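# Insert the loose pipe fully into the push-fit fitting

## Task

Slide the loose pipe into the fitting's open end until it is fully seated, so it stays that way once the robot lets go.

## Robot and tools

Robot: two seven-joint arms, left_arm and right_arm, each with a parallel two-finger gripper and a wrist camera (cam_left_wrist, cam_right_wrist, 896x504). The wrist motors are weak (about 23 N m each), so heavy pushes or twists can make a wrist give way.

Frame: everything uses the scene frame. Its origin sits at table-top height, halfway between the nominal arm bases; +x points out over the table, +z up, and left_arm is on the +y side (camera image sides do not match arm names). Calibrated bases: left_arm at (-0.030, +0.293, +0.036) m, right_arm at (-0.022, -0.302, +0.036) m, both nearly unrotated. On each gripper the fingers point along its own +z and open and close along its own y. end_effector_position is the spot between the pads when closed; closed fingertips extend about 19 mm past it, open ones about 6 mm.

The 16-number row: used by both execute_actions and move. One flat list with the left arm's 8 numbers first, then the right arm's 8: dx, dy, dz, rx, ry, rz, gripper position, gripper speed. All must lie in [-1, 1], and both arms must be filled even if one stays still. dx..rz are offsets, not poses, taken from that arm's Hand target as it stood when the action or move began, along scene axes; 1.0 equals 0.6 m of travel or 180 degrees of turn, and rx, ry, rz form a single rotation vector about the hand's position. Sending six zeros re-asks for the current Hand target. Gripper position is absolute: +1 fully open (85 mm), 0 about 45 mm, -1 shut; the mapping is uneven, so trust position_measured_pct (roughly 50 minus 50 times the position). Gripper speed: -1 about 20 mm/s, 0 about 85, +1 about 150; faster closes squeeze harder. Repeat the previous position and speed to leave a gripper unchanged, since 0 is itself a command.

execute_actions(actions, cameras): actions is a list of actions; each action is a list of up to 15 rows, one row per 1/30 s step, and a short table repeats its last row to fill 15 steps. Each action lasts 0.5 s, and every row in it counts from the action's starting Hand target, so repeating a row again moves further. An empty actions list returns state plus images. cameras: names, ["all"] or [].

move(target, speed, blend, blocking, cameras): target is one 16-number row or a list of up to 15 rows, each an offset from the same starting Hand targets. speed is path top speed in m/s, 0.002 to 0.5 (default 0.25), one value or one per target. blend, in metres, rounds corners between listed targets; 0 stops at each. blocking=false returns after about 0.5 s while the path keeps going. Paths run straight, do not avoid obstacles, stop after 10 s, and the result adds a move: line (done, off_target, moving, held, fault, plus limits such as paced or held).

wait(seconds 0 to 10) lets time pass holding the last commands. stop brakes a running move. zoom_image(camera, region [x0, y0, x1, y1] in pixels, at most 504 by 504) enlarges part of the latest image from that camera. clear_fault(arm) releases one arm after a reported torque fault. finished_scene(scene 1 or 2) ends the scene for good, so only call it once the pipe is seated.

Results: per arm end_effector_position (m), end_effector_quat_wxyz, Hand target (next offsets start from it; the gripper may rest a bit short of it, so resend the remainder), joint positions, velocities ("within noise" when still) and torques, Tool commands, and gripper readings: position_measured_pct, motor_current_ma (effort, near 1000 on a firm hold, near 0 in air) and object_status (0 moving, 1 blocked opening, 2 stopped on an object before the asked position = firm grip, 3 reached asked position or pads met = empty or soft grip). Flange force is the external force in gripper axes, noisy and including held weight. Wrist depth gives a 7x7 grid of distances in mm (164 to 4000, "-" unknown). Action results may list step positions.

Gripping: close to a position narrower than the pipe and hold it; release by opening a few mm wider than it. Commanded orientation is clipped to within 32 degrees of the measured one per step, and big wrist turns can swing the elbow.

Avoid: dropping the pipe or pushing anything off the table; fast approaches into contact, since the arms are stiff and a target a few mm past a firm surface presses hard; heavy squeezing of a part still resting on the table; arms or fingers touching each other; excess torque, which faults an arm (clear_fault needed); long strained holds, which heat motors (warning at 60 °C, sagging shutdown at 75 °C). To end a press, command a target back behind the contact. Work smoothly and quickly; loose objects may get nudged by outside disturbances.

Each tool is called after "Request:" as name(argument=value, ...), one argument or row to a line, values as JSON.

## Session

Request:
execute_actions(
  actions=[],
)

Scene clock: 0.00 s.
left_arm: end_effector_position=(+0.2422, +0.5730, +0.2315) position_measured_pct=0.0 object_status=3 motor_current_ma=0 end_effector_quat_wxyz=(+0.021, +0.836, -0.481, +0.261) | right_arm: end_effector_position=(+0.8342, -0.5152, +0.2731) position_measured_pct=0.0 object_status=3 motor_current_ma=0 end_effector_quat_wxyz=(+0.192, +0.576, -0.407, +0.682)
Joint positions: left_arm=[-1.136 0.397 -0.162 1.902 0.63 1.128 2.01] | right_arm=[-0.186 1.302 0.461 0.923 1.598 0.873 2.034]
Joint velocities: within noise
Joint torques (N m): no reading
Flange force (N): no reading
Wrist depth (mm): cam_left_wrist=[575 550 527 508 489 471 454 / 546 520 501 485 462 449 434 / 516 496 478 461 439 431 417 / 493 477 459 444 428 400 401 / 473 456 441 427 413 398 384 / 453 436 422 410 397 385 367 / 432 417 406 393 382 371 359] | cam_right_wrist=[2652 2987 2809 2521 2310 2092 1956 / 2621 2921 2908 2570 2326 2139 1950 / 2255 2821 2973 2663 2385 2195 1962 / 2210 2833 2973 2729 2465 2210 2009 / 2167 2663 2921 2706 2465 2248 2046 / 2118 2706 2973 2798 2531 1736 1467 / 2318 2631 3014 2821 2610 1567 1438]
Hand target: left_arm +0.2422, +0.5730, +0.2315; +0.021, +0.836, -0.481, +0.261 | right_arm +0.8342, -0.5152, +0.2731; +0.192, +0.576, -0.407, +0.682
Tool commands: left_gripper/position=+1.0 left_gripper/speed=+1.0 right_gripper/position=+1.0 right_gripper/speed=+1.0

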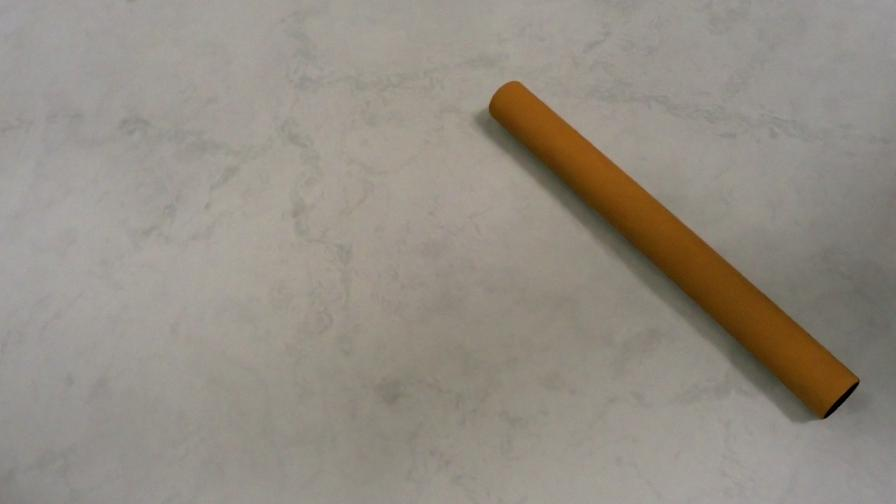

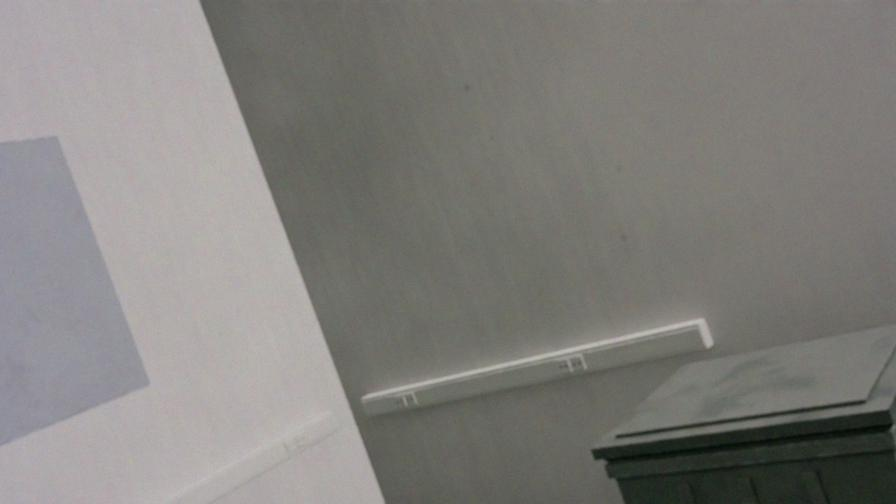

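Request:
move(
  target=[0.1473, -0.3182, -0.0525, 0.0429, 0.1673, 0.2189, -0.1, 0.0, -0.7237, 0.3587, 0.2948, -0.3220, 0.5751, 0.6471, 1.0, 0.0],
  speed=0.3,
  cameras=["all"],
)

Scene clock: 7.73 s.
left_arm: end_effector_position=(+0.3306, +0.3821, +0.2000) position_measured_pct=55.0 object_status=3 motor_current_ma=0 end_effector_quat_wxyz=(+0.000, +0.986, -0.169, +0.000) | right_arm: end_effector_position=(+0.4000, -0.3000, +0.4500) position_measured_pct=0.0 object_status=3 motor_current_ma=0 end_effector_quat_wxyz=(+0.000, +0.707, +0.707, +0.000)
Joint positions: left_arm=[-0.115 0.336 -0.241 1.959 0.104 0.86 3.954] | right_arm=[0.424 0.308 -0.633 1.184 3.322 -1.705 2.915]
Joint torques (N m): left_arm=[1.56 -11.91 0.24 -7.62 -0.33 0.08 -0.34] | right_arm=[-2.29 -12.23 0.17 -10.74 -0.12 -0.03 0.02]
Flange force (N): left_arm=[-5.9 0.3 -0.8] | right_arm=[-4.2 -14.8 9.0]
Wrist depth (mm): cam_left_wrist=[346 346 346 346 346 346 346 / 345 345 346 346 346 346 346 / 344 346 346 345 345 346 346 / 345 345 345 329 345 345 346 / 344 345 345 328 345 345 345 / 344 344 344 328 344 345 345 / 343 344 344 327 345 345 345] | cam_right_wrist=[591 593 596 596 598 594 595 / 592 592 594 593 595 594 599 / 594 591 590 594 593 595 597 / 594 591 593 591 595 597 594 / 590 592 589 593 595 596 598 / 589 591 590 593 591 593 596 / 590 589 593 591 591 596 593]
Hand target: left_arm +0.3306, +0.3821, +0.2000; +0.000, +0.986, -0.169, +0.000 | right_arm +0.4000, -0.3000, +0.4500; +0.000, +0.707, +0.707, +0.000
Off the commanded pose: left_arm 0.000 m, 0 deg | right_arm 0.000 m, 0 deg.
move: done

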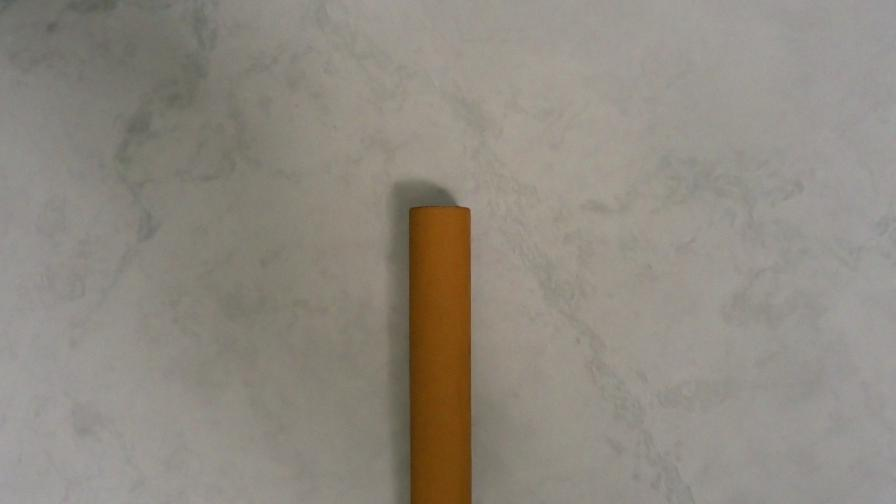

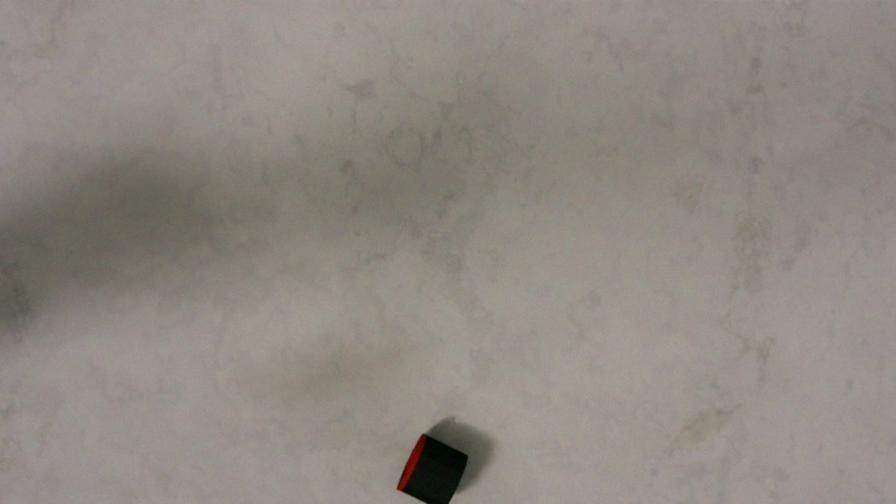

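Request:
move(
  target=[-0.0148, 0.0132, -0.1, 0, 0, 0, -0.1, 0.0, -0.0167, -0.25, -0.3, 0, 0, 0, 1.0, 0.0],
  speed=0.2,
  cameras=["all"],
)

Scene clock: 10.27 s.
left_arm: end_effector_position=(+0.3217, +0.3900, +0.1400) position_measured_pct=55.0 object_status=3 motor_current_ma=0 end_effector_quat_wxyz=(+0.000, +0.986, -0.169, +0.000) | right_arm: end_effector_position=(+0.3900, -0.4500, +0.2700) position_measured_pct=0.0 object_status=3 motor_current_ma=0 end_effector_quat_wxyz=(+0.000, +0.707, +0.707, +0.000)
Joint positions: left_arm=[-0.163 0.439 -0.222 2.06 0.153 0.658 3.879] | right_arm=[0.731 0.411 -0.538 1.62 3.365 -1.172 3.219]
Joint torques (N m): left_arm=[1.52 -12.55 0.25 -6.25 -0.34 0.15 -0.3] | right_arm=[-2.42 -13.63 -0.2 -9.87 -0.19 -0.13 -0.01]
Flange force (N): left_arm=[-5.9 0.1 -1.4] | right_arm=[-0.3 -13.2 1.6]
Wrist depth (mm): cam_left_wrist=[284 283 284 284 284 285 285 / 284 284 284 285 284 285 285 / 283 284 284 266 285 285 285 / 284 284 284 265 285 285 285 / 284 284 284 265 285 286 285 / 284 285 284 266 285 285 285 / 284 285 285 266 285 286 286] | cam_right_wrist=[415 415 415 414 415 414 415 / 415 414 415 415 415 414 414 / 413 415 415 415 415 415 414 / 414 414 414 381 414 414 413 / 414 413 413 414 413 413 412 / 415 413 414 413 413 412 413 / 413 414 413 413 413 412 413]
Hand target: left_arm +0.3217, +0.3900, +0.1400; +0.000, +0.986, -0.169, +0.000 | right_arm +0.3900, -0.4500, +0.2700; +0.000, +0.707, +0.707, +0.000
Off the commanded pose: left_arm 0.000 m, 0 deg | right_arm 0.000 m, 0 deg.
move: done

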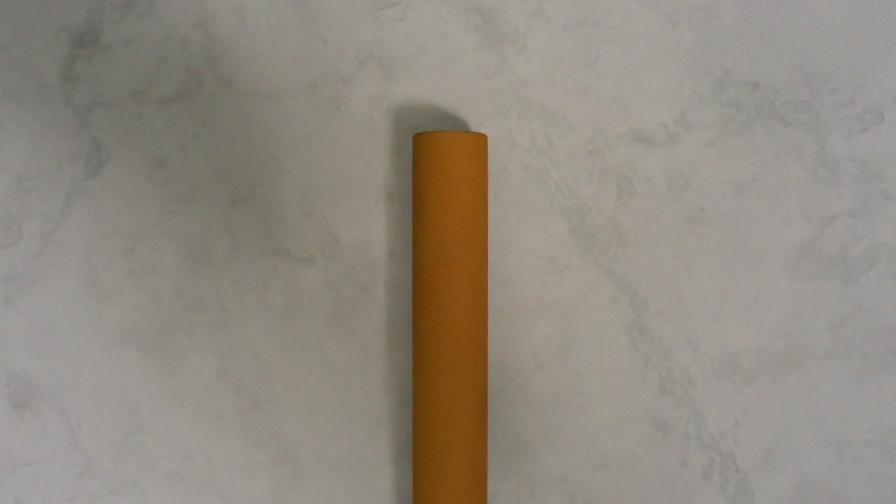

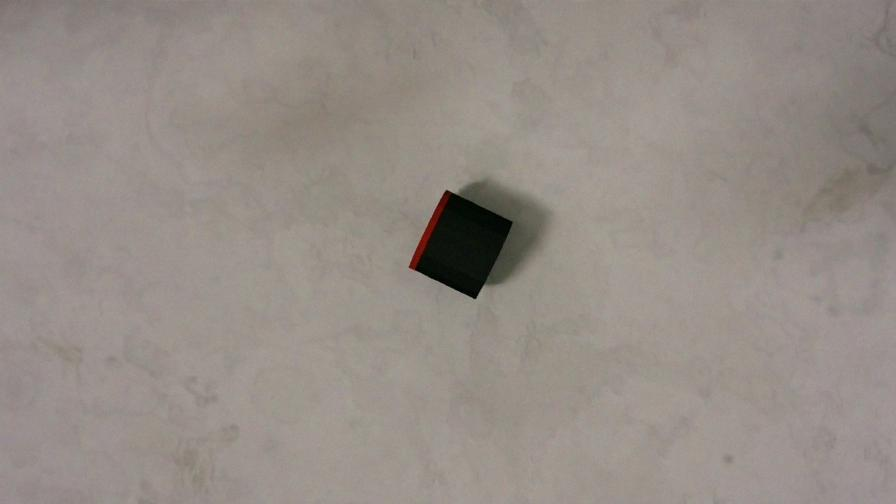

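Request:
move(
  target=[0.0078, -0.0028, -0.1333, 0, 0, 0, -0.1, 0.0, 0.015, 0.1005, -0.25, 0, 0, 0.3622, 0.35, 0.0],
  speed=0.2,
  cameras=["all"],
)

Scene clock: 15.93 s.
left_arm: end_effector_position=(+0.3264, +0.3884, +0.0600) position_measured_pct=55.0 object_status=3 motor_current_ma=0 end_effector_quat_wxyz=(+0.000, +0.986, -0.169, +0.000) | right_arm: end_effector_position=(+0.3990, -0.3897, +0.1200) position_measured_pct=32.5 object_status=3 motor_current_ma=0 end_effector_quat_wxyz=(-0.001, +0.215, +0.977, +0.000)
Joint positions: left_arm=[-0.21 0.63 -0.154 2.113 0.226 0.415 3.823] | right_arm=[0.688 0.676 -0.708 1.856 3.725 -0.83 3.894]
Joint torques (N m): left_arm=[1.56 -14.02 0.32 -4.29 -0.33 0.11 -0.34] | right_arm=[-2.45 -14.68 -1.74 -7.4 -0.11 -0.14 0.04]
Flange force (N): left_arm=[-5.7 -0.3 -2.7] | right_arm=[9.9 -8.3 -5.1]
Wrist depth (mm): cam_left_wrist=[204 204 204 205 205 205 205 / 204 204 205 204 205 205 205 / 204 204 205 184 205 205 205 / 204 204 205 184 205 205 205 / 204 205 205 184 205 205 206 / 205 205 205 184 205 205 206 / 205 205 205 184 205 205 206] | cam_right_wrist=[265 265 266 265 266 266 266 / 264 265 265 265 265 266 266 / 264 264 265 264 265 265 266 / 264 264 264 264 265 265 266 / 264 263 264 264 265 266 266 / 263 264 264 232 264 265 265 / 263 263 264 227 264 265 265]
Hand target: left_arm +0.3264, +0.3884, +0.0600; +0.000, +0.986, -0.169, +0.000 | right_arm +0.3990, -0.3897, +0.1200; -0.001, +0.215, +0.977, +0.000
Off the commanded pose: left_arm 0.000 m, 0 deg | right_arm 0.000 m, 0 deg.
move: done

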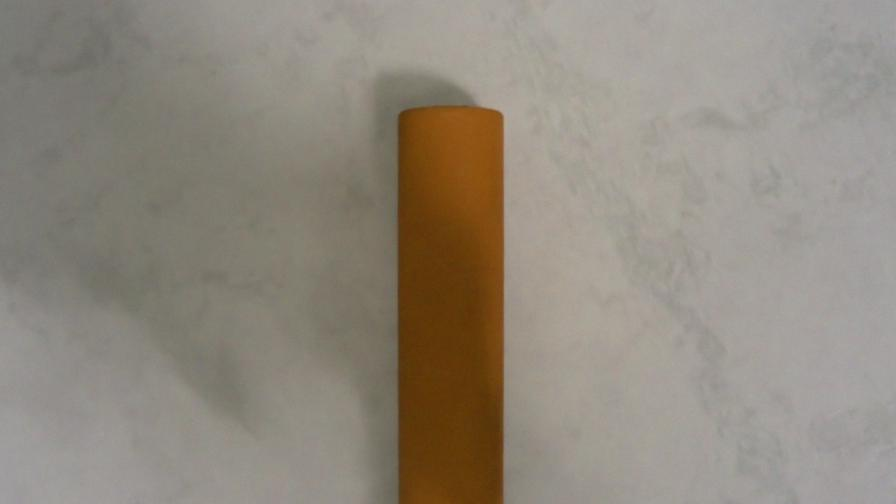

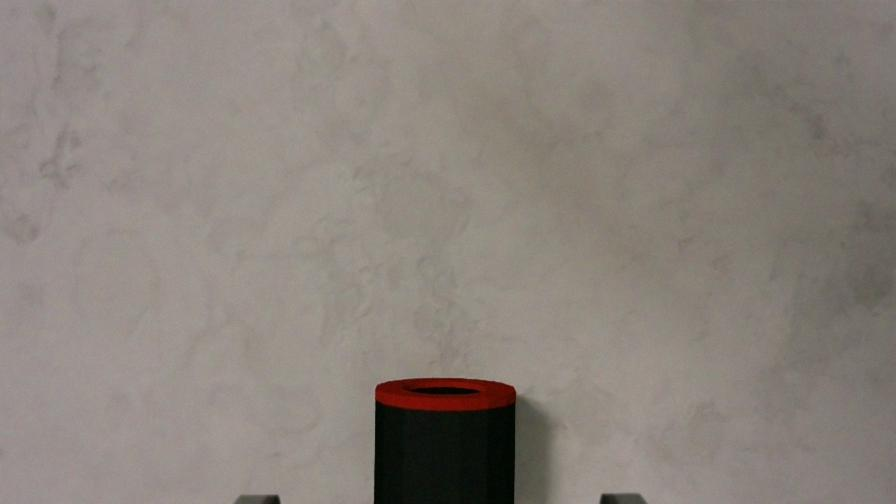

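Request:
move(
  target=[0, 0, -0.055, 0, 0, 0, -0.1, 0.0, 0.001, 0.0022, -0.15, 0, 0, -0.005, 0.35, 0.0],
  speed=0.12,
  cameras=["all"],
)

Scene clock: 17.53 s.
left_arm: end_effector_position=(+0.3264, +0.3884, +0.0270) position_measured_pct=55.0 object_status=3 motor_current_ma=0 end_effector_quat_wxyz=(+0.000, +0.986, -0.169, +0.000) | right_arm: end_effector_position=(+0.3996, -0.3884, +0.0300) position_measured_pct=32.5 object_status=3 motor_current_ma=0 end_effector_quat_wxyz=(-0.001, +0.223, +0.975, +0.000)
Joint positions: left_arm=[-0.237 0.715 -0.117 2.124 0.25 0.316 3.801] | right_arm=[0.589 0.838 -0.566 1.905 3.893 -0.623 3.737]
Joint torques (N m): left_arm=[1.58 -14.62 0.49 -3.49 -0.36 0.18 -0.34] | right_arm=[-2.38 -16.11 -1.58 -5.59 -0.1 -0.14 0.02]
Flange force (N): left_arm=[-5.8 -0.3 -2.9] | right_arm=[5.8 -7.5 -7.8]
Wrist depth (mm): cam_left_wrist=[171 171 172 172 172 172 172 / 171 171 172 - 172 172 172 / 171 172 172 - 172 172 172 / 171 172 172 - 172 172 172 / 172 171 172 - 172 172 173 / 171 172 172 - 172 172 172 / 172 172 172 - 172 172 173] | cam_right_wrist=[175 175 175 175 175 176 176 / 175 175 175 175 175 176 176 / 175 175 175 175 175 175 175 / 175 174 175 175 175 175 176 / 174 174 175 175 175 175 175 / 174 175 174 175 175 175 175 / 174 174 174 166 175 175 175]
Hand target: left_arm +0.3264, +0.3884, +0.0270; +0.000, +0.986, -0.169, +0.000 | right_arm +0.3996, -0.3884, +0.0300; -0.001, +0.223, +0.975, +0.000
Off the commanded pose: left_arm 0.000 m, 0 deg | right_arm 0.000 m, 0 deg.
move: done

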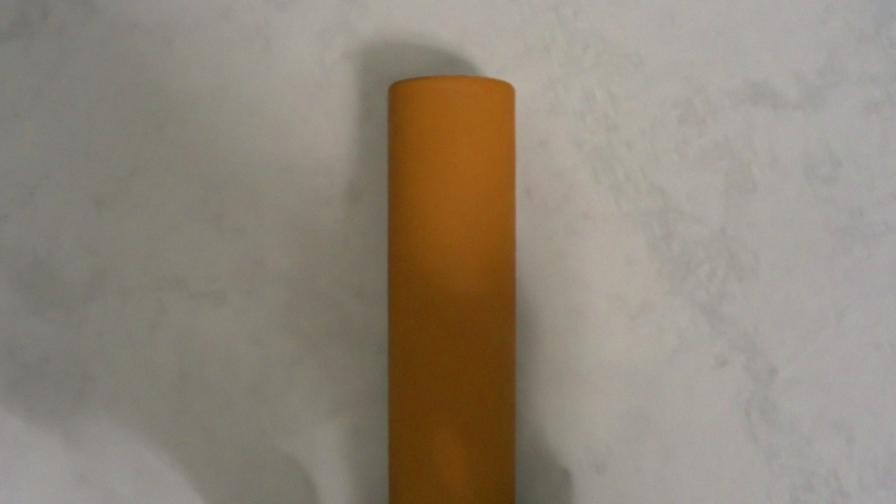

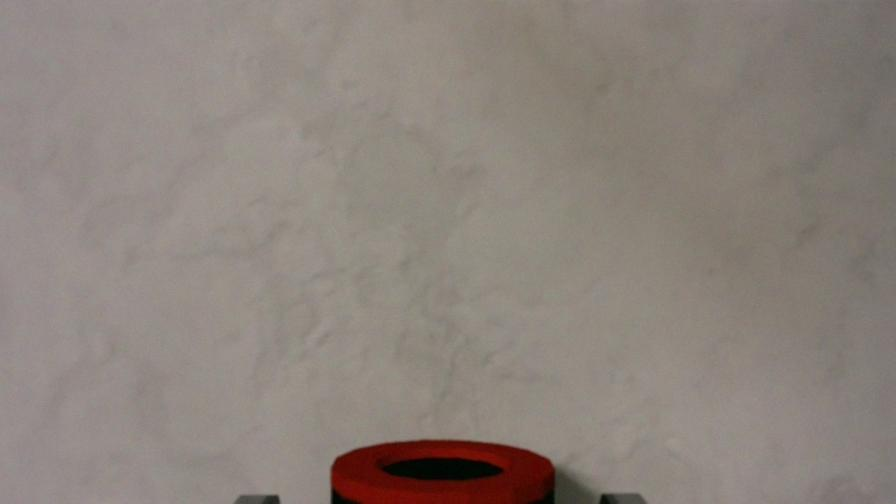

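Request:
move(
  target=[
    [0, 0, -0.0053, 0, 0, 0, -0.1, 0.0, 0, 0, -0.0075, 0, 0, 0, 0.35, 0.0],
    [0, 0, -0.0053, 0, 0, 0, -1.0, -1.0, 0, 0, -0.0075, 0, 0, 0, -0.6, -1.0],
  ],
  speed=0.03,
  cameras=["all"],
)

Scene clock: 20.37 s.
left_arm: end_effector_position=(+0.3264, +0.3884, +0.0238) position_measured_pct=76.6 object_status=2 motor_current_ma=1000 end_effector_quat_wxyz=(+0.000, +0.986, -0.169, +0.000) | right_arm: end_effector_position=(+0.3996, -0.3884, +0.0255) position_measured_pct=56.7 object_status=0 motor_current_ma=1000 end_effector_quat_wxyz=(-0.001, +0.223, +0.975, +0.000)
Joint positions: left_arm=[-0.24 0.723 -0.114 2.124 0.251 0.307 3.799] | right_arm=[0.584 0.847 -0.558 1.906 3.901 -0.613 3.73]
Joint torques (N m): left_arm=[1.95 -8.06 1.37 -3.8 -0.15 -0.94 -0.37] | right_arm=[-2.16 -10.65 0.41 -5.54 0.48 0.59 0.12]
Flange force (N): left_arm=[-9.2 1.0 -24.3] | right_arm=[9.6 -7.7 -24.3]
Wrist depth (mm): cam_left_wrist=[168 168 169 169 169 169 169 / 168 168 169 - 169 169 169 / 168 168 169 - 169 169 169 / 169 168 169 - 169 169 169 / 168 169 169 - 169 169 169 / 168 169 169 - 169 169 169 / 168 169 169 - 169 169 170] | cam_right_wrist=[170 171 171 171 171 171 172 / 170 170 171 171 171 171 171 / 170 170 170 171 171 171 171 / 170 170 170 170 171 171 171 / 170 170 170 171 171 171 171 / 170 170 170 170 170 171 171 / 169 170 170 170 170 170 171]
Hand target: left_arm +0.3264, +0.3884, +0.0238; +0.000, +0.986, -0.169, +0.000 | right_arm +0.3996, -0.3884, +0.0255; -0.001, +0.223, +0.975, +0.000
Off the commanded pose: left_arm 0.000 m, 0 deg | right_arm 0.000 m, 0 deg.
move: done

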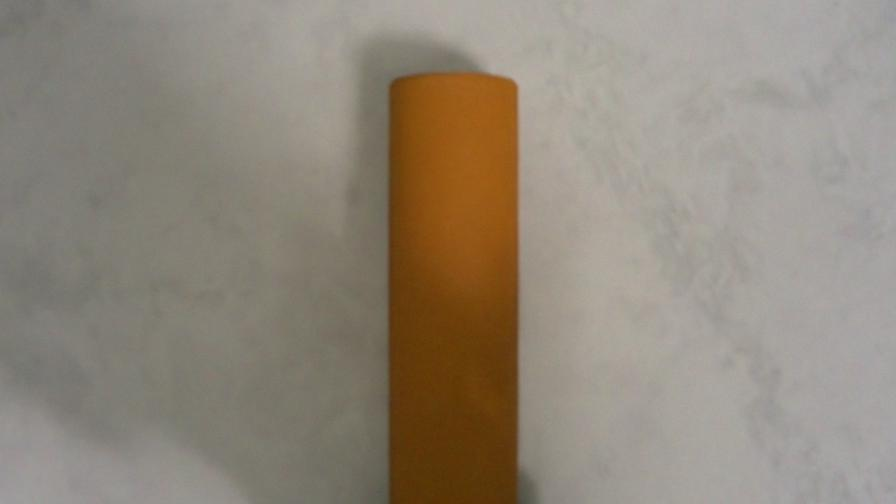

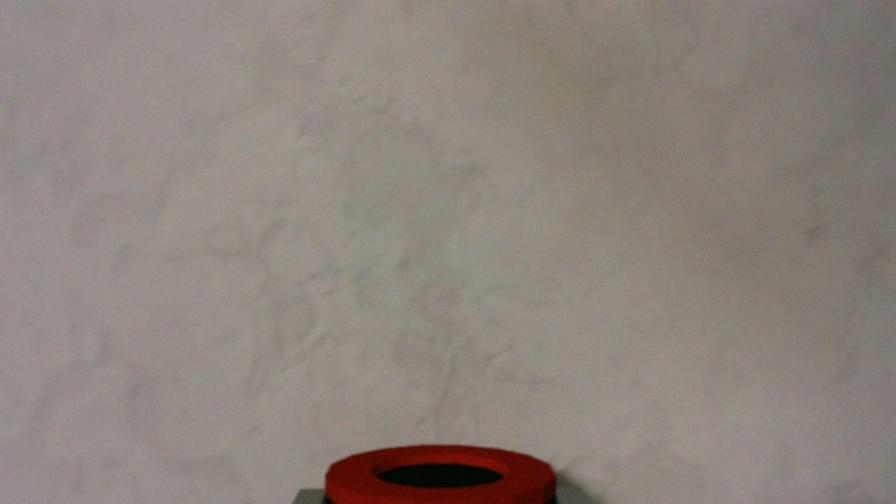

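Request:
move(
  target=[
    [0, 0, 0.0167, 0, 0, 0, -1.0, -1.0, 0, 0, 0.0167, 0, 0, 0, -0.6, -1.0],
    [0, 0, 0.2, 0, 0, 0, -1.0, -1.0, 0, 0, 0.2, 0, 0, 0, -0.6, -1.0],
  ],
  speed=[0.03, 0.2],
  blend=[0.005, 0],
  cameras=["all"],
)

Scene clock: 22.00 s.
left_arm: end_effector_position=(+0.3264, +0.3884, +0.1438) position_measured_pct=76.6 object_status=2 motor_current_ma=1000 end_effector_quat_wxyz=(+0.000, +0.986, -0.169, +0.000) | right_arm: end_effector_position=(+0.3996, -0.3884, +0.1455) position_measured_pct=56.7 object_status=2 motor_current_ma=1000 end_effector_quat_wxyz=(-0.001, +0.223, +0.975, +0.000)
Joint positions: left_arm=[-0.158 0.437 -0.217 2.043 0.147 0.676 3.895] | right_arm=[0.702 0.631 -0.732 1.83 3.674 -0.889 3.918]
Joint torques (N m): left_arm=[1.55 -13.23 0.19 -6.61 -0.31 0.11 -0.37] | right_arm=[-2.4 -14.5 -1.75 -7.9 -0.06 -0.15 0.01]
Flange force (N): left_arm=[-5.6 0.0 -0.1] | right_arm=[10.2 -8.4 -3.9]
Wrist depth (mm): cam_left_wrist=[289 289 289 289 290 290 290 / 289 289 289 289 290 290 289 / 289 289 289 - 289 289 290 / 289 289 289 - 289 289 289 / 288 289 289 - 289 289 289 / 288 288 288 - 288 288 289 / 288 288 288 - 288 289 288] | cam_right_wrist=[287 288 289 288 289 290 290 / 287 287 288 289 289 290 291 / 287 288 288 289 289 291 290 / 288 289 288 289 289 290 291 / 287 288 289 289 290 290 291 / 288 289 288 289 290 291 291 / 289 289 289 290 290 290 291]
Hand target: left_arm +0.3264, +0.3884, +0.1439; +0.000, +0.986, -0.169, +0.000 | right_arm +0.3996, -0.3884, +0.1455; -0.001, +0.223, +0.975, +0.000
Off the commanded pose: left_arm 0.000 m, 0 deg | right_arm 0.000 m, 0 deg.
move: done

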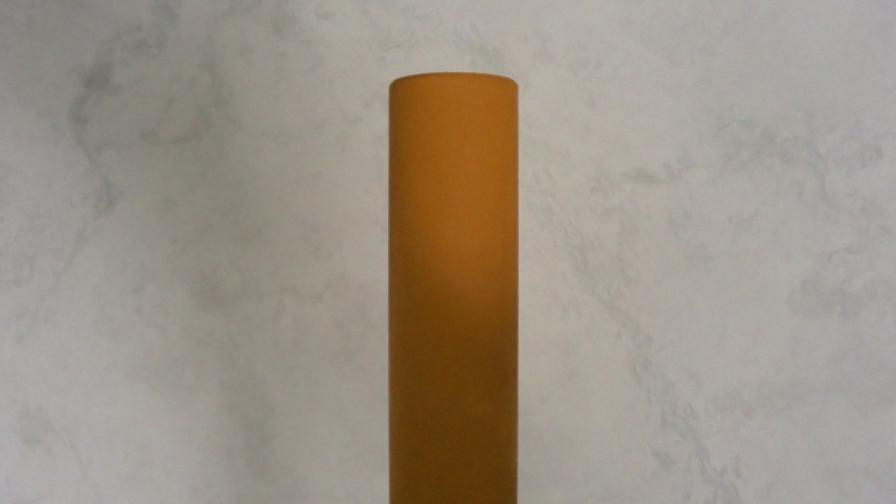

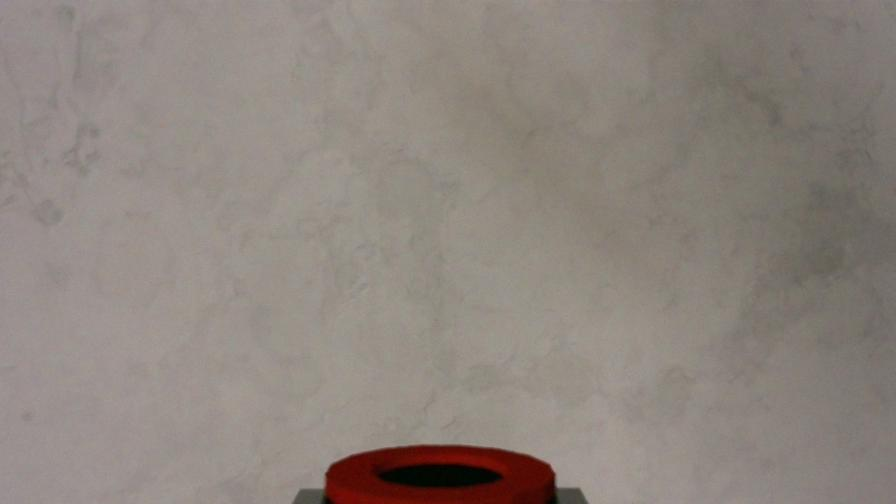

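Request:
move(
  target=[0.2060, -0.3973, 0.1148, 0, 0, -0.3919, -1.0, -1.0, 0.0773, 0.5473, 0.0975, 0.1398, -0.2227, -0.3375, -0.6, -1.0],
  speed=0.25,
  cameras=["all"],
)

Scene clock: 27.03 s.
left_arm: end_effector_position=(+0.4500, +0.1500, +0.2127) position_measured_pct=76.6 object_status=2 motor_current_ma=1000 end_effector_quat_wxyz=(+0.000, +0.707, -0.707, +0.000) | right_arm: end_effector_position=(+0.4460, -0.0600, +0.2040) position_measured_pct=56.7 object_status=2 motor_current_ma=1000 end_effector_quat_wxyz=(+0.270, +0.653, +0.654, +0.271)
Joint positions: left_arm=[0.159 0.568 0.14 1.513 -0.086 1.067 3.453] | right_arm=[-1.464 0.696 1.008 2.177 3.597 0.063 1.853]
Joint torques (N m): left_arm=[1.54 -17.93 1.8 -9.01 -0.29 0.14 -0.33] | right_arm=[-2.47 -11.02 7.46 -7.32 -0.23 0.52 -0.08]
Flange force (N): left_arm=[-4.2 5.7 1.0] | right_arm=[-5.4 6.4 6.2]
Wrist depth (mm): cam_left_wrist=[358 358 358 358 358 359 359 / 357 357 358 358 358 358 359 / 357 357 - - - 358 358 / 356 357 - 357 357 357 357 / 356 356 - - - 357 358 / 355 356 - - - 357 356 / 355 355 356 - - 356 356] | cam_right_wrist=[295 333 374 436 507 606 1633 / 296 334 375 425 508 609 2621 / 296 333 374 438 510 610 2240 / 296 335 375 439 512 616 2181 / 296 336 376 439 511 613 2203 / 296 336 377 440 514 617 2160 / 297 329 377 418 531 618 1313]
Hand target: left_arm +0.4500, +0.1500, +0.2127; +0.000, +0.707, -0.707, +0.000 | right_arm +0.4460, -0.0600, +0.2040; +0.270, +0.653, +0.654, +0.271
Off the commanded pose: left_arm 0.000 m, 0 deg | right_arm 0.000 m, 0 deg.
move: done

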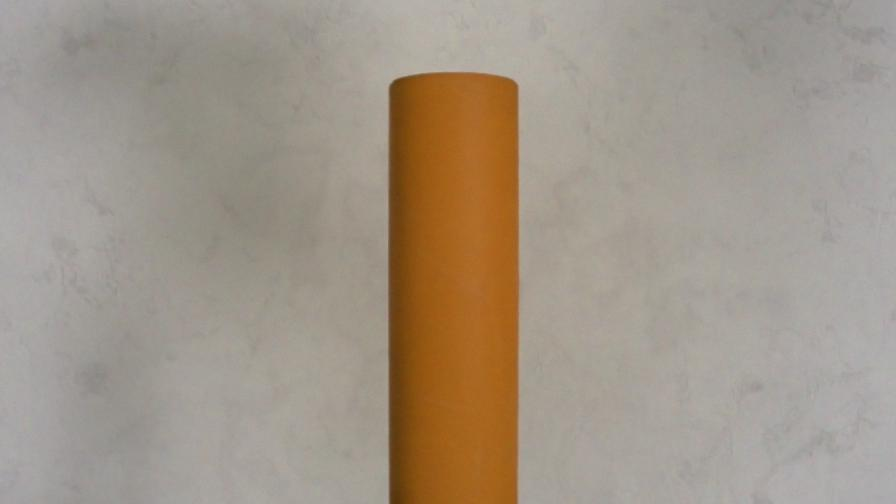

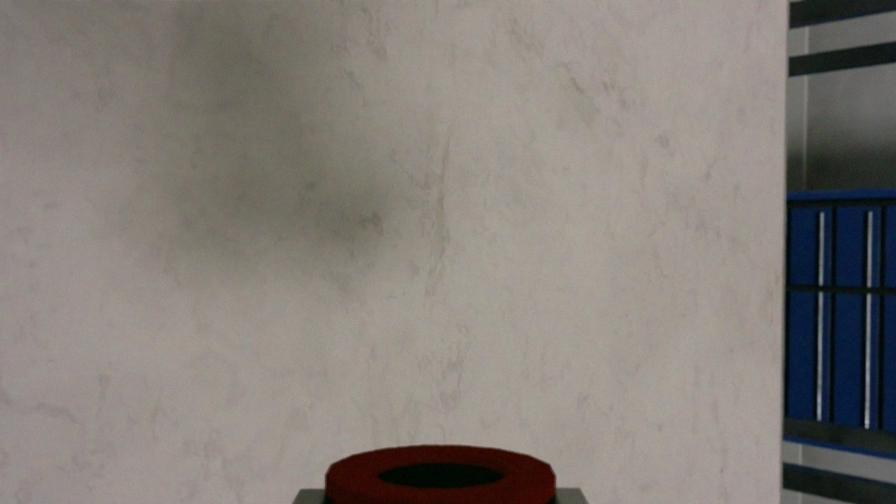

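Request:
move(
  target=[0, -0.075, 0, 0, 0, 0, -1.0, -1.0, 0, 0.06, 0, 0, 0, 0, -0.6, -1.0],
  speed=0.1,
  cameras=["all"],
)

Scene clock: 28.10 s.
left_arm: end_effector_position=(+0.4500, +0.1050, +0.2127) position_measured_pct=76.6 object_status=2 motor_current_ma=1000 end_effector_quat_wxyz=(+0.000, +0.707, -0.707, +0.000) | right_arm: end_effector_position=(+0.4459, -0.0240, +0.2040) position_measured_pct=56.7 object_status=2 motor_current_ma=1000 end_effector_quat_wxyz=(+0.270, +0.653, +0.654, +0.271)
Joint positions: left_arm=[0.245 0.599 0.144 1.457 -0.092 1.093 3.54] | right_arm=[-1.489 0.716 0.964 2.094 3.57 -0.032 1.825]
Joint torques (N m): left_arm=[1.5 -18.6 1.84 -9.11 -0.3 0.14 -0.3] | right_arm=[-2.44 -11.95 7.72 -7.59 0.01 0.47 -0.02]
Flange force (N): left_arm=[-4.6 5.5 1.1] | right_arm=[-4.8 6.3 5.4]
Wrist depth (mm): cam_left_wrist=[357 358 358 358 358 359 359 / 357 357 358 358 358 358 358 / 357 357 - - - 357 358 / 356 356 - 357 357 357 357 / 356 356 - - - 357 356 / 356 356 - - - 357 357 / 356 355 356 - - 356 356] | cam_right_wrist=[295 333 364 436 - 607 1598 / 296 333 366 436 - 612 2590 / 296 334 366 438 - 609 2590 / 296 335 366 438 - 613 2167 / 296 336 366 440 - 613 2218 / 297 336 376 441 514 617 2210 / 298 330 376 418 534 619 1674]
Hand target: left_arm +0.4500, +0.1050, +0.2127; +0.000, +0.707, -0.707, +0.000 | right_arm +0.4460, -0.0240, +0.2040; +0.270, +0.653, +0.654, +0.271
Off the commanded pose: left_arm 0.000 m, 0 deg | right_arm 0.000 m, 0 deg.
move: done

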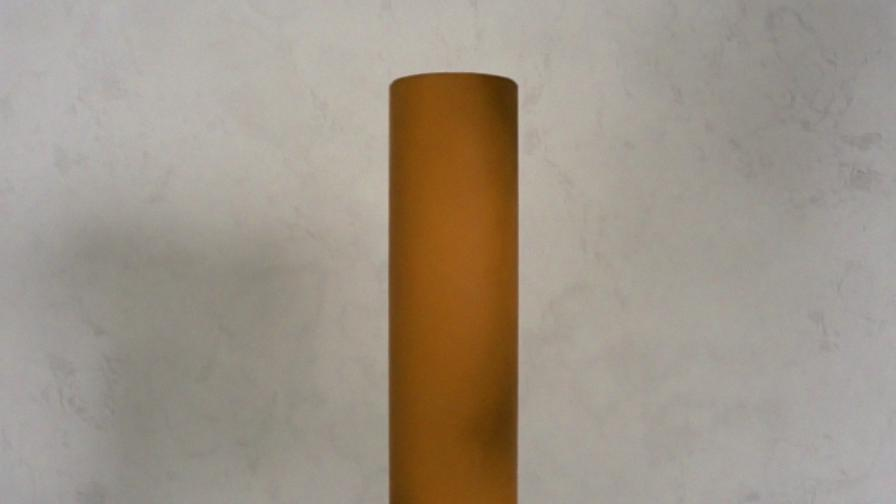

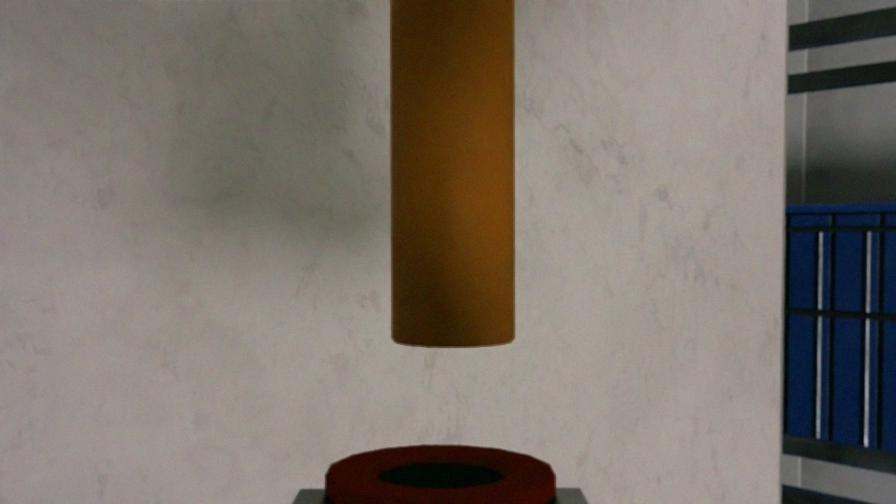

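Request:
move(
  target=[0, 0, 0, 0, 0, 0, -1.0, -1.0, 0.0033, 0.025, 0.0018, 0, 0, 0, -0.6, -1.0],
  speed=0.05,
  cameras=["all"],
)

Request:
zoom_image(
  camera="cam_left_wrist",
  region=[320, 0, 580, 150],
)

Request:
zoom_image(
  camera="cam_right_wrist",
  region=[310, 340, 570, 504],
)

Scene clock: 29.30 s.
left_arm: end_effector_position=(+0.4500, +0.1050, +0.2127) position_measured_pct=76.6 object_status=2 motor_current_ma=1000 end_effector_quat_wxyz=(+0.000, +0.707, -0.707, +0.000) | right_arm: end_effector_position=(+0.4479, -0.0089, +0.2051) position_measured_pct=56.7 object_status=2 motor_current_ma=1000 end_effector_quat_wxyz=(+0.270, +0.653, +0.654, +0.271)
Joint positions: left_arm=[0.245 0.599 0.144 1.457 -0.092 1.093 3.54] | right_arm=[-1.489 0.722 0.941 2.052 3.561 -0.075 1.818]
Joint torques (N m): left_arm=[1.51 -18.54 1.84 -9.12 -0.33 0.14 -0.34] | right_arm=[-2.38 -12.4 7.81 -7.75 0.05 0.49 -0.01]
Flange force (N): left_arm=[-4.6 5.7 1.0] | right_arm=[-4.7 6.4 4.8]
Wrist depth (mm): cam_left_wrist=[357 358 - - - - - / 357 357 357 357 359 359 359 / 356 357 - - - 358 358 / 357 356 - 357 357 357 357 / 356 356 - - - 357 357 / 356 356 - - - 357 357 / 356 356 355 - - 356 356] | cam_right_wrist=[296 328 - - - - 2631 / 296 335 - 426 - 613 2590 / 297 336 - 427 - 612 2531 / 297 336 - 430 - 616 2181 / 297 336 - 430 - 617 2160 / 298 337 - 430 - 617 2195 / 299 330 - 418 - 618 2181]
Hand target: left_arm +0.4500, +0.1050, +0.2127; +0.000, +0.707, -0.707, +0.000 | right_arm +0.4479, -0.0090, +0.2051; +0.270, +0.653, +0.654, +0.271
Off the commanded pose: left_arm 0.000 m, 0 deg | right_arm 0.000 m, 0 deg.
move: done

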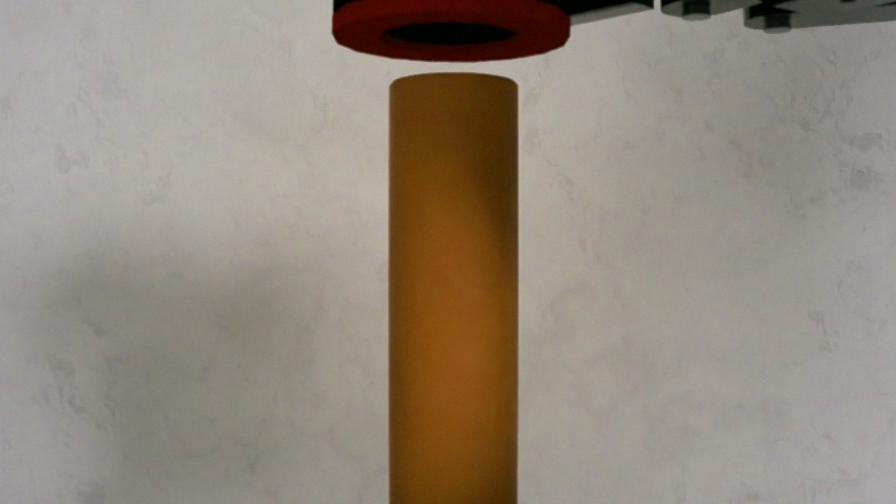

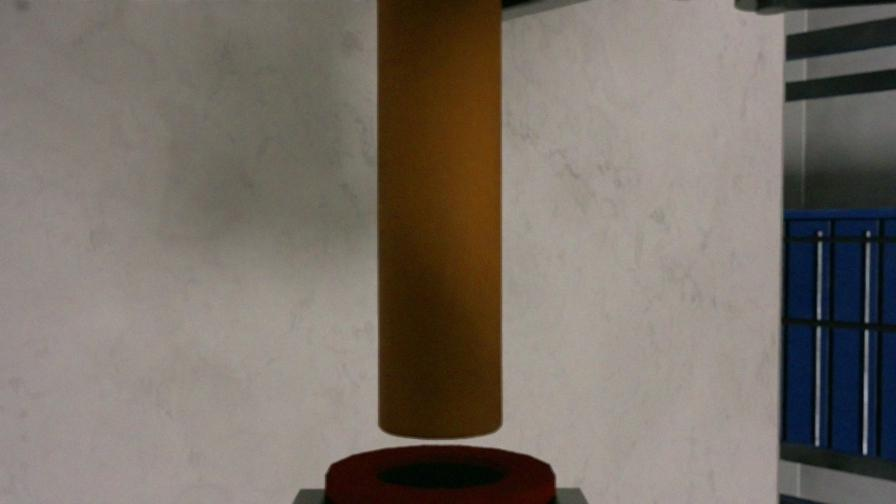

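Scaled by 1.938 from the camera's 896x504 image, which has a finer 1280x720 frame.

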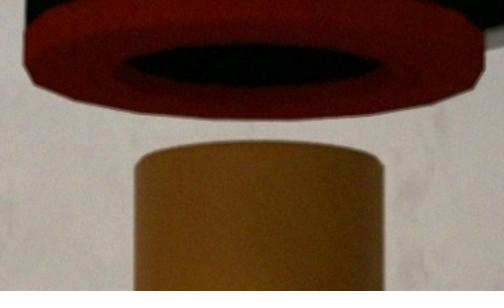

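Scaled by 1.938 from the camera's 896x504 image, which has a finer 1280x720 frame.

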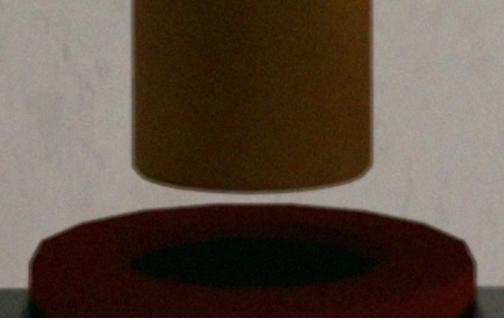

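Request:
zoom_image(
  camera="cam_left_wrist",
  region=[325, 0, 415, 70],
)

Request:
zoom_image(
  camera="cam_left_wrist",
  region=[490, 0, 580, 70],
)

Request:
zoom_image(
  camera="cam_right_wrist",
  region=[315, 430, 445, 504],
)

Request:
zoom_image(
  camera="cam_right_wrist",
  region=[435, 430, 565, 504],
)

Scaled by 5.600 from the camera's 896x504 image, which has a finer 1280x720 frame.

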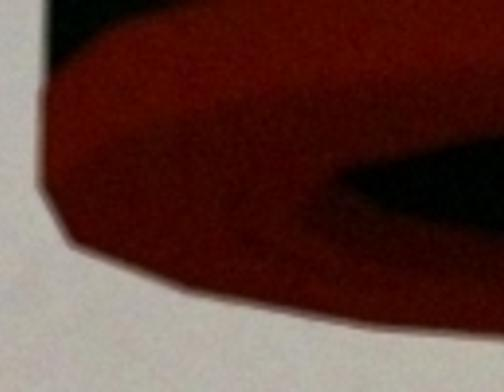

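Scaled by 5.600 from the camera's 896x504 image, which has a finer 1280x720 frame.

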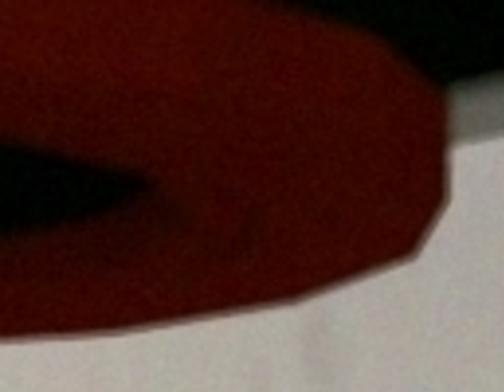

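Scaled by 3.877 from the camera's 896x504 image, which has a finer 1280x720 frame.

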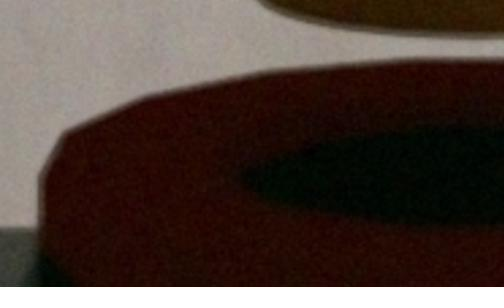

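Scaled by 3.877 from the camera's 896x504 image, which has a finer 1280x720 frame.

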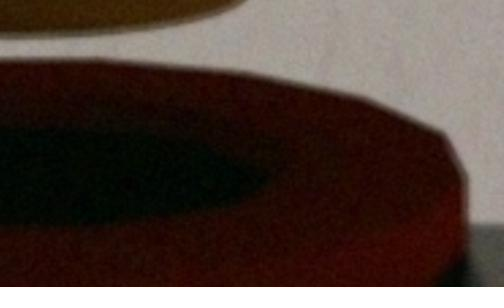

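Request:
move(
  target=[0, -0.0133, 0, 0, 0, 0, -1.0, -1.0, -0.0005, 0, 0.0004, 0.0014, 0, 0.0025, -0.6, -1.0],
  speed=0.04,
  cameras=["all"],
)

Request:
zoom_image(
  camera="cam_left_wrist",
  region=[320, 0, 580, 150],
)

Request:
zoom_image(
  camera="cam_right_wrist",
  region=[310, 340, 570, 504],
)

Scene clock: 33.10 s.
left_arm: end_effector_position=(+0.4500, +0.0970, +0.2127) position_measured_pct=76.6 object_status=2 motor_current_ma=1000 end_effector_quat_wxyz=(+0.000, +0.707, -0.707, +0.000) | right_arm: end_effector_position=(+0.4476, -0.0090, +0.2053) position_measured_pct=56.7 object_status=2 motor_current_ma=1000 end_effector_quat_wxyz=(+0.268, +0.651, +0.655, +0.273)
Joint positions: left_arm=[0.26 0.606 0.145 1.445 -0.093 1.098 3.555] | right_arm=[-1.488 0.718 0.942 2.059 3.564 -0.061 1.821]
Joint torques (N m): left_arm=[1.54 -18.72 1.85 -9.22 -0.3 0.14 -0.35] | right_arm=[-2.4 -12.39 7.77 -7.77 0.02 0.46 0.06]
Flange force (N): left_arm=[-4.8 5.8 1.2] | right_arm=[-4.8 6.2 5.0]
Wrist depth (mm): cam_left_wrist=[357 358 - - - - - / 356 357 - - - 358 358 / 356 357 - - - 357 357 / 356 356 - 357 357 357 357 / 356 356 - - - 357 357 / 356 356 - - - 356 357 / 355 356 355 - - 356 356] | cam_right_wrist=[297 329 - - - - - / 298 336 - - - 641 2580 / 297 335 - 429 - 616 2631 / 298 336 - 429 - 617 2210 / 298 336 - 430 - 619 2174 / 298 337 - 430 - 619 2248 / 298 330 - - - 615 2132]
Hand target: left_arm +0.4500, +0.0970, +0.2127; +0.000, +0.707, -0.707, +0.000 | right_arm +0.4476, -0.0090, +0.2053; +0.268, +0.651, +0.655, +0.273
Off the commanded pose: left_arm 0.000 m, 0 deg | right_arm 0.000 m, 0 deg.
move: done

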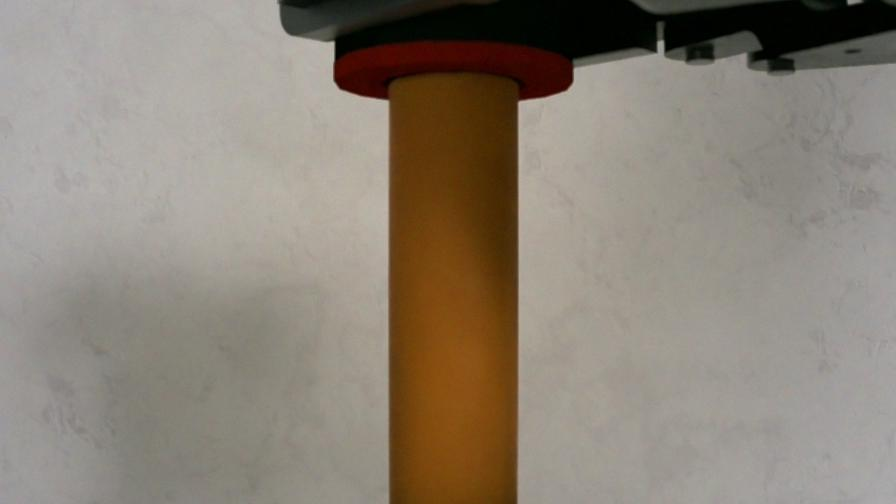

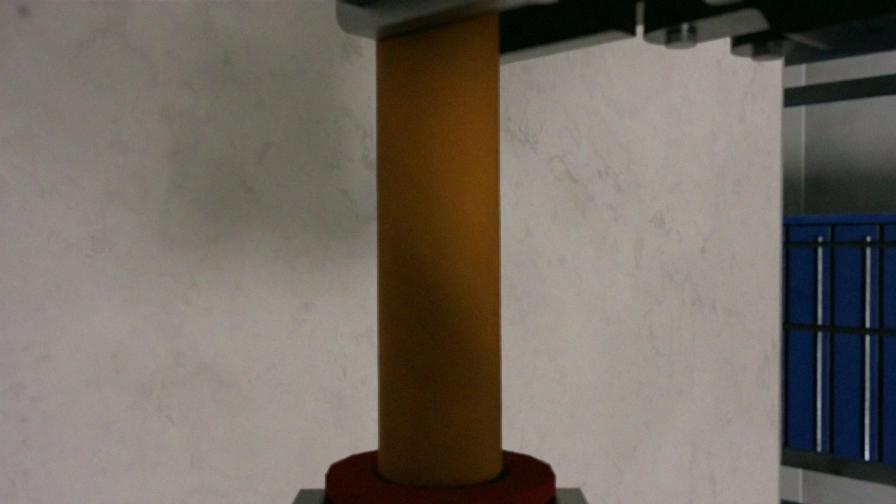

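Scaled by 1.938 from the camera's 896x504 image, which has a finer 1280x720 frame.

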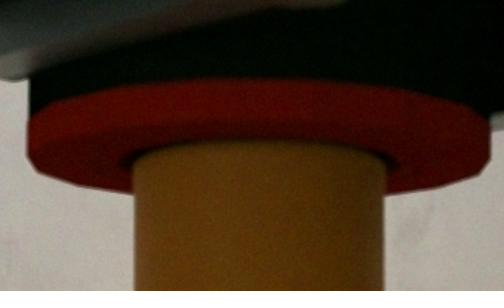

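Scaled by 1.938 from the camera's 896x504 image, which has a finer 1280x720 frame.

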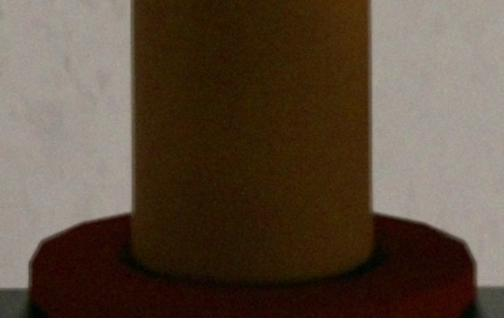

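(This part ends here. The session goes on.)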